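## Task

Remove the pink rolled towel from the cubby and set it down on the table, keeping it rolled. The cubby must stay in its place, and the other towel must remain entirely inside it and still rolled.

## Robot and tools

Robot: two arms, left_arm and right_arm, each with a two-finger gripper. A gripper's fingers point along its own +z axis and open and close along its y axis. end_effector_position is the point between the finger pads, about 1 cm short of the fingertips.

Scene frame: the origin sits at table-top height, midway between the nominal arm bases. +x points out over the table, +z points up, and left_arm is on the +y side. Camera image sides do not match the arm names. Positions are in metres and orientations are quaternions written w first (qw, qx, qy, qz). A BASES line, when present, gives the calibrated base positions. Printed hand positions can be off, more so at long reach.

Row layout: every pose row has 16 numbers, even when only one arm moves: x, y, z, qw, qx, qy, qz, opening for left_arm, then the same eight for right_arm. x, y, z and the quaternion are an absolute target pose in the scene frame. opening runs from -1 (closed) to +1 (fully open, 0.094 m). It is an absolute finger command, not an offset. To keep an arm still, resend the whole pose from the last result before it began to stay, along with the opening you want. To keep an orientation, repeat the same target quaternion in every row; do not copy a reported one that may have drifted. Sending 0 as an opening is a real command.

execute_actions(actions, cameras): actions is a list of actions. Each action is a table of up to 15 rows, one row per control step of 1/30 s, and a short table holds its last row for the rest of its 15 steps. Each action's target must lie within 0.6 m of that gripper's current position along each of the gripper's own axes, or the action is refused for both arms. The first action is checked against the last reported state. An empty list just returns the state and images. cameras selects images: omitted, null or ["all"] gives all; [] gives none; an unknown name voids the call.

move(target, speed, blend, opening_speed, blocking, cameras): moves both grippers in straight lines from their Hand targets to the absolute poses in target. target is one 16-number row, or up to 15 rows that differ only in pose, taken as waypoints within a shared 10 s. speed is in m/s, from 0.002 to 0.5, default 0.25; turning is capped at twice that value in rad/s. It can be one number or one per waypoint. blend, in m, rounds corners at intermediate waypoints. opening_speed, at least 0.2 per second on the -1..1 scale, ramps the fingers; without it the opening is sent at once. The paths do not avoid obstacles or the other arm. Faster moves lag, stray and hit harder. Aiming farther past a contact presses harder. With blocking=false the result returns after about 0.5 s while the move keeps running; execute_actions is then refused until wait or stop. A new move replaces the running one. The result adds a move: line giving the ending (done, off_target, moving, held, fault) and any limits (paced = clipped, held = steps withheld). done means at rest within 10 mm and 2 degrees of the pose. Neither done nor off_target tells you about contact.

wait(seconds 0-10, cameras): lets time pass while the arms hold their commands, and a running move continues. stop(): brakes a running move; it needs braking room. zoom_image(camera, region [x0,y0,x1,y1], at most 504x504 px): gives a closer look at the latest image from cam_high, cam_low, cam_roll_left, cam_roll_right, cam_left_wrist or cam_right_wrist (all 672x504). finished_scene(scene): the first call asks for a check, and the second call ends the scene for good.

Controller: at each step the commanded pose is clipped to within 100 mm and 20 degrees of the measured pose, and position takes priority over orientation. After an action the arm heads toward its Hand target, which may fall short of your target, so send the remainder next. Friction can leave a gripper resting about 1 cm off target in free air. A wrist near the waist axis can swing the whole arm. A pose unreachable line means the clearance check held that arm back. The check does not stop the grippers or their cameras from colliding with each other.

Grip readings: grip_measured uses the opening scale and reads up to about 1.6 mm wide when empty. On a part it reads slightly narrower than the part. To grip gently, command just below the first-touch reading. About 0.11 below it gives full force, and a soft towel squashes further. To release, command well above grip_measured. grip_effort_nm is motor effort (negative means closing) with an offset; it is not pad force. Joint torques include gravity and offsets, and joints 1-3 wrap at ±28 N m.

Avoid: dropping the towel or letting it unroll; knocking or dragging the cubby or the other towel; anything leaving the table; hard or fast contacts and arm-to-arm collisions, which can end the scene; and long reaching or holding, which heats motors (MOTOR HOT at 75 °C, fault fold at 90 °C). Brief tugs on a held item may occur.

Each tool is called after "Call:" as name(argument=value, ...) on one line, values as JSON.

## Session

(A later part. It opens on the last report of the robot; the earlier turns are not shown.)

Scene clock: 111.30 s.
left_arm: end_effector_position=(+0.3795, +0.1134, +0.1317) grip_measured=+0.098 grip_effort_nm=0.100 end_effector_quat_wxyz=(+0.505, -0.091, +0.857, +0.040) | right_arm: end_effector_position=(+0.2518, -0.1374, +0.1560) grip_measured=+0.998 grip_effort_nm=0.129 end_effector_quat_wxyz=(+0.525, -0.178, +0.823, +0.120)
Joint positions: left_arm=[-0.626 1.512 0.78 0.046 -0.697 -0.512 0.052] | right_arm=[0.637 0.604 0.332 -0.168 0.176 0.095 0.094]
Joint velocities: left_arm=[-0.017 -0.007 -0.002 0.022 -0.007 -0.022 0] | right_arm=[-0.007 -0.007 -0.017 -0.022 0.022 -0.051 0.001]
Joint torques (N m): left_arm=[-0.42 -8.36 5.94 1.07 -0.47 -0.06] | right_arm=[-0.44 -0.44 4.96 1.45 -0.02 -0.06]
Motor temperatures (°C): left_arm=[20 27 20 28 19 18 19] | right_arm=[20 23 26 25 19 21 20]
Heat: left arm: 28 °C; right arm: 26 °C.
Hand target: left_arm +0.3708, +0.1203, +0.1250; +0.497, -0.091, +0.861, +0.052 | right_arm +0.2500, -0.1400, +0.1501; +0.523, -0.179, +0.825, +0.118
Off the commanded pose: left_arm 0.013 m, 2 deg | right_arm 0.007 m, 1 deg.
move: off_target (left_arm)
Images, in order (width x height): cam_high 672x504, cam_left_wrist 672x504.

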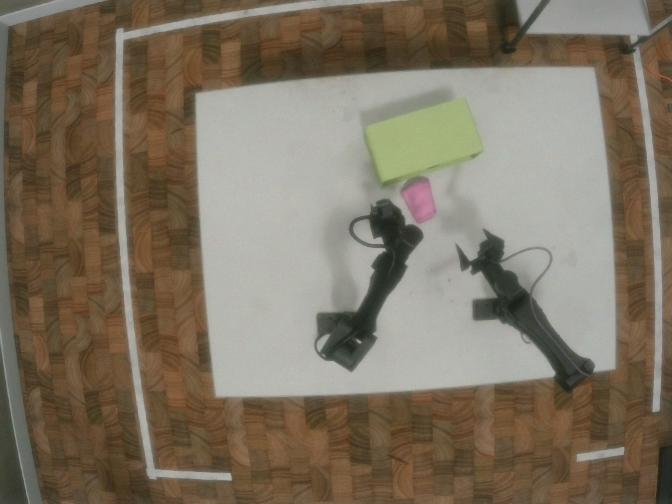

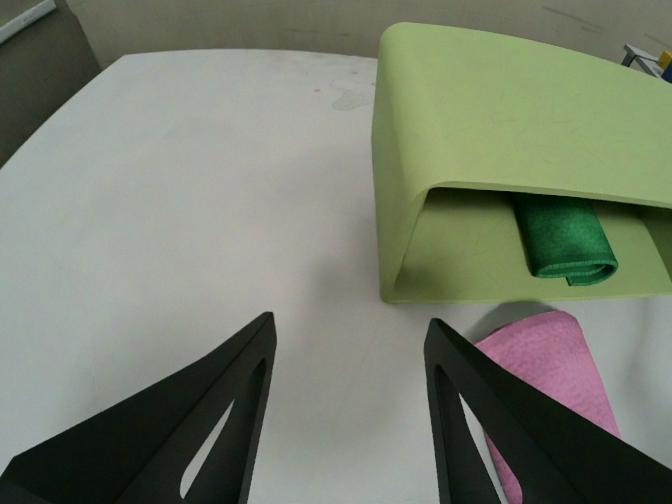

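Call:
move(target=[0.36,0.25,0.15,0.623,-0.025,0.782,0.0,1,0.25,-0.14,0.15,0.5189,-0.1775,0.8194,0.1166,1], speed=0.2, opening_speed=1)

Call:
zoom_image(camera="cam_high", region=[330, 80, 510, 215])

Call:
zoom_image(camera="cam_low", region=[200, 150, 480, 360])

Scene clock: 113.70 s.
left_arm: end_effector_position=(+0.3653, +0.2488, +0.1634) grip_measured=+0.998 grip_effort_nm=0.100 end_effector_quat_wxyz=(+0.636, -0.026, +0.771, -0.001) | right_arm: end_effector_position=(+0.2518, -0.1374, +0.1560) grip_measured=+0.998 grip_effort_nm=0.125 end_effector_quat_wxyz=(+0.525, -0.178, +0.823, +0.120)
Joint positions: left_arm=[-0.038 1.182 0.296 0.692 -0.084 -0.052 0.094] | right_arm=[0.637 0.604 0.332 -0.168 0.176 0.095 0.094]
Joint velocities: left_arm=[-0.012 0.017 -0.002 -0.022 -0.022 -0.007 -0.001] | right_arm=[-0.012 0.017 0.002 -0.037 -0.037 -0.066 0]
Joint torques (N m): left_arm=[0.88 -2.85 6 1.86 0.07 0.1] | right_arm=[-0.4 -0.42 4.97 1.45 -0.02 -0.06]
Motor temperatures (°C): left_arm=[20 27 20 28 19 18 19] | right_arm=[20 23 26 25 19 21 20]
Heat: left arm: 28 °C; right arm: 26 °C.
Hand target: left_arm +0.3605, +0.2502, +0.1520; +0.626, -0.022, +0.780, +0.002 | right_arm +0.2500, -0.1400, +0.1501; +0.523, -0.179, +0.825, +0.118
Off the commanded pose: left_arm 0.014 m, 2 deg | right_arm 0.007 m, 1 deg.
move: off_target (left_arm)

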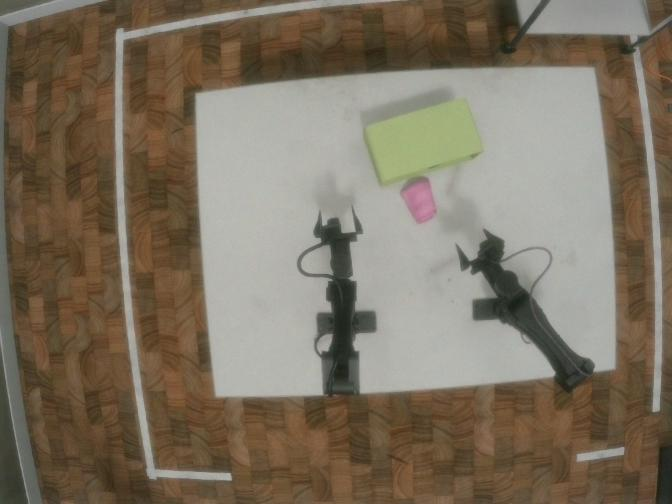

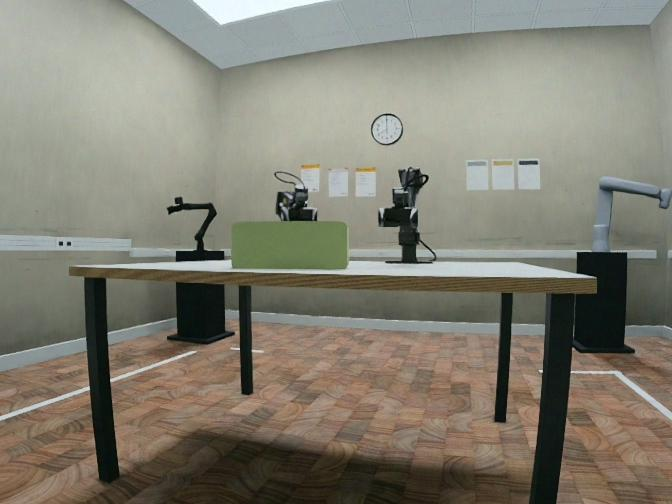

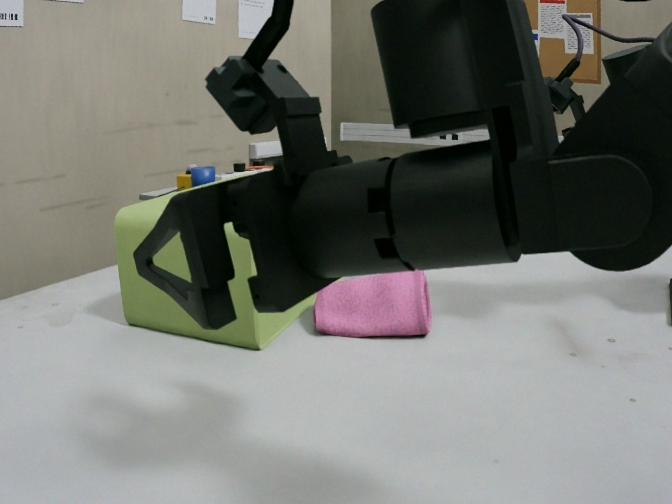

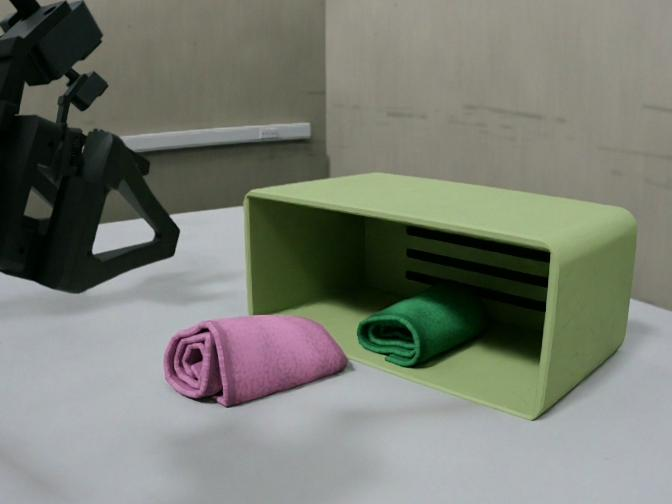

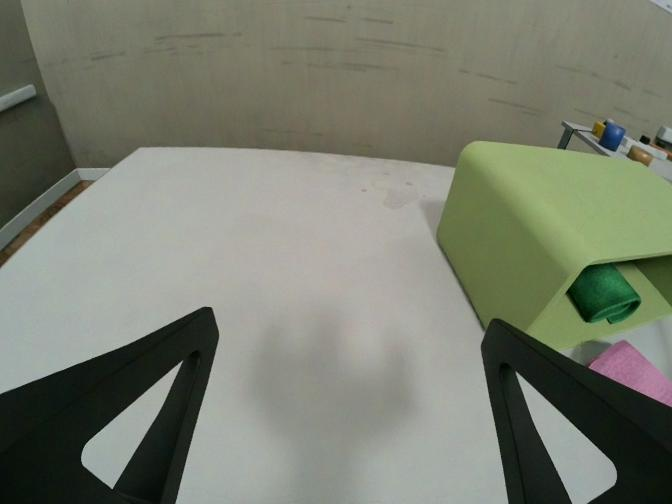

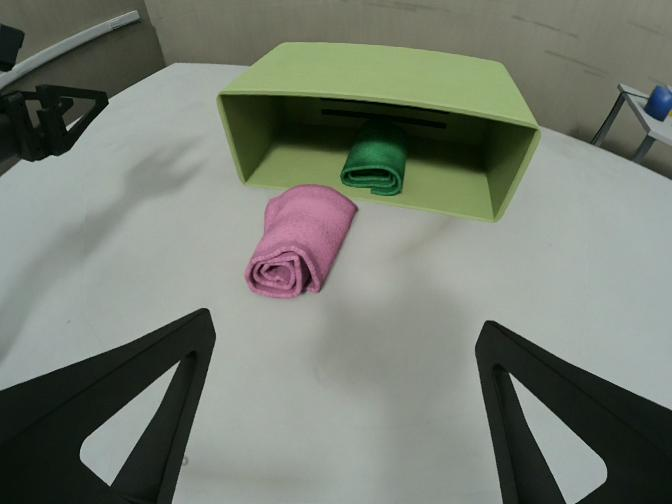

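Scaled by 2.800 from the camera's 672x504 image, which has a finer 960x720 frame.

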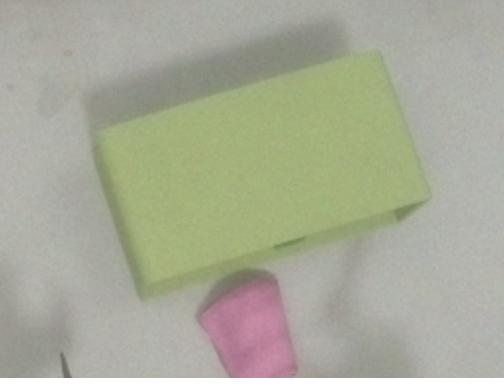

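Scaled by 1.800 from the camera's 672x504 image, which has a finer 960x720 frame.

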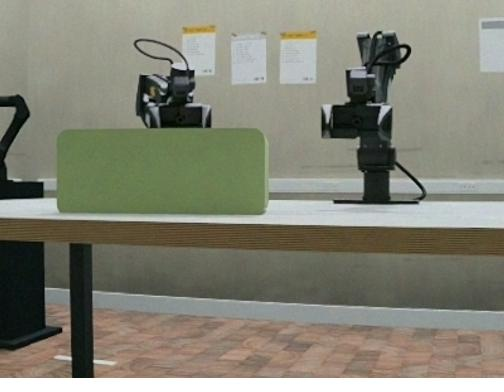

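Call:
zoom_image(camera="cam_roll_right", region=[320, 270, 560, 430])

Call:
zoom_image(camera="cam_right_wrist", region=[300, 110, 460, 220])

Scaled by 2.100 from the camera's 672x504 image, which has a finer 960x720 frame.

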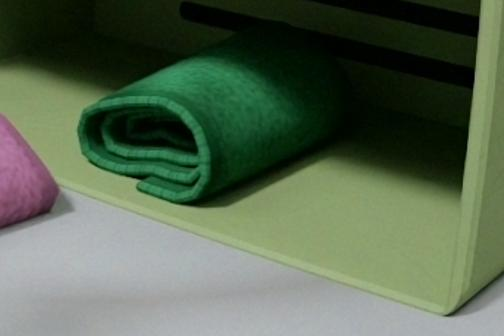

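Scaled by 3.150 from the camera's 672x504 image, which has a finer 960x720 frame.

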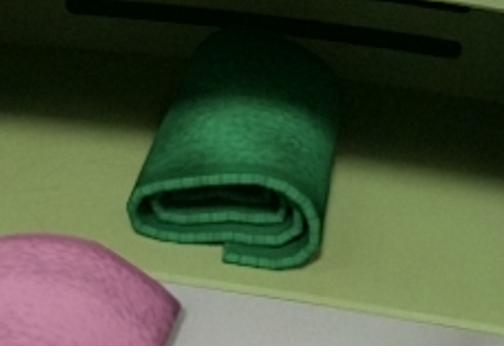

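Call:
finished_scene(scene=2)

This call ended nothing. Check each condition of the task against the scene as it is now, look again where you are not sure, and mend what is not met. Then call finished_scene again.

Call:
finished_scene(scene=2)

The scene is finished: the task was done.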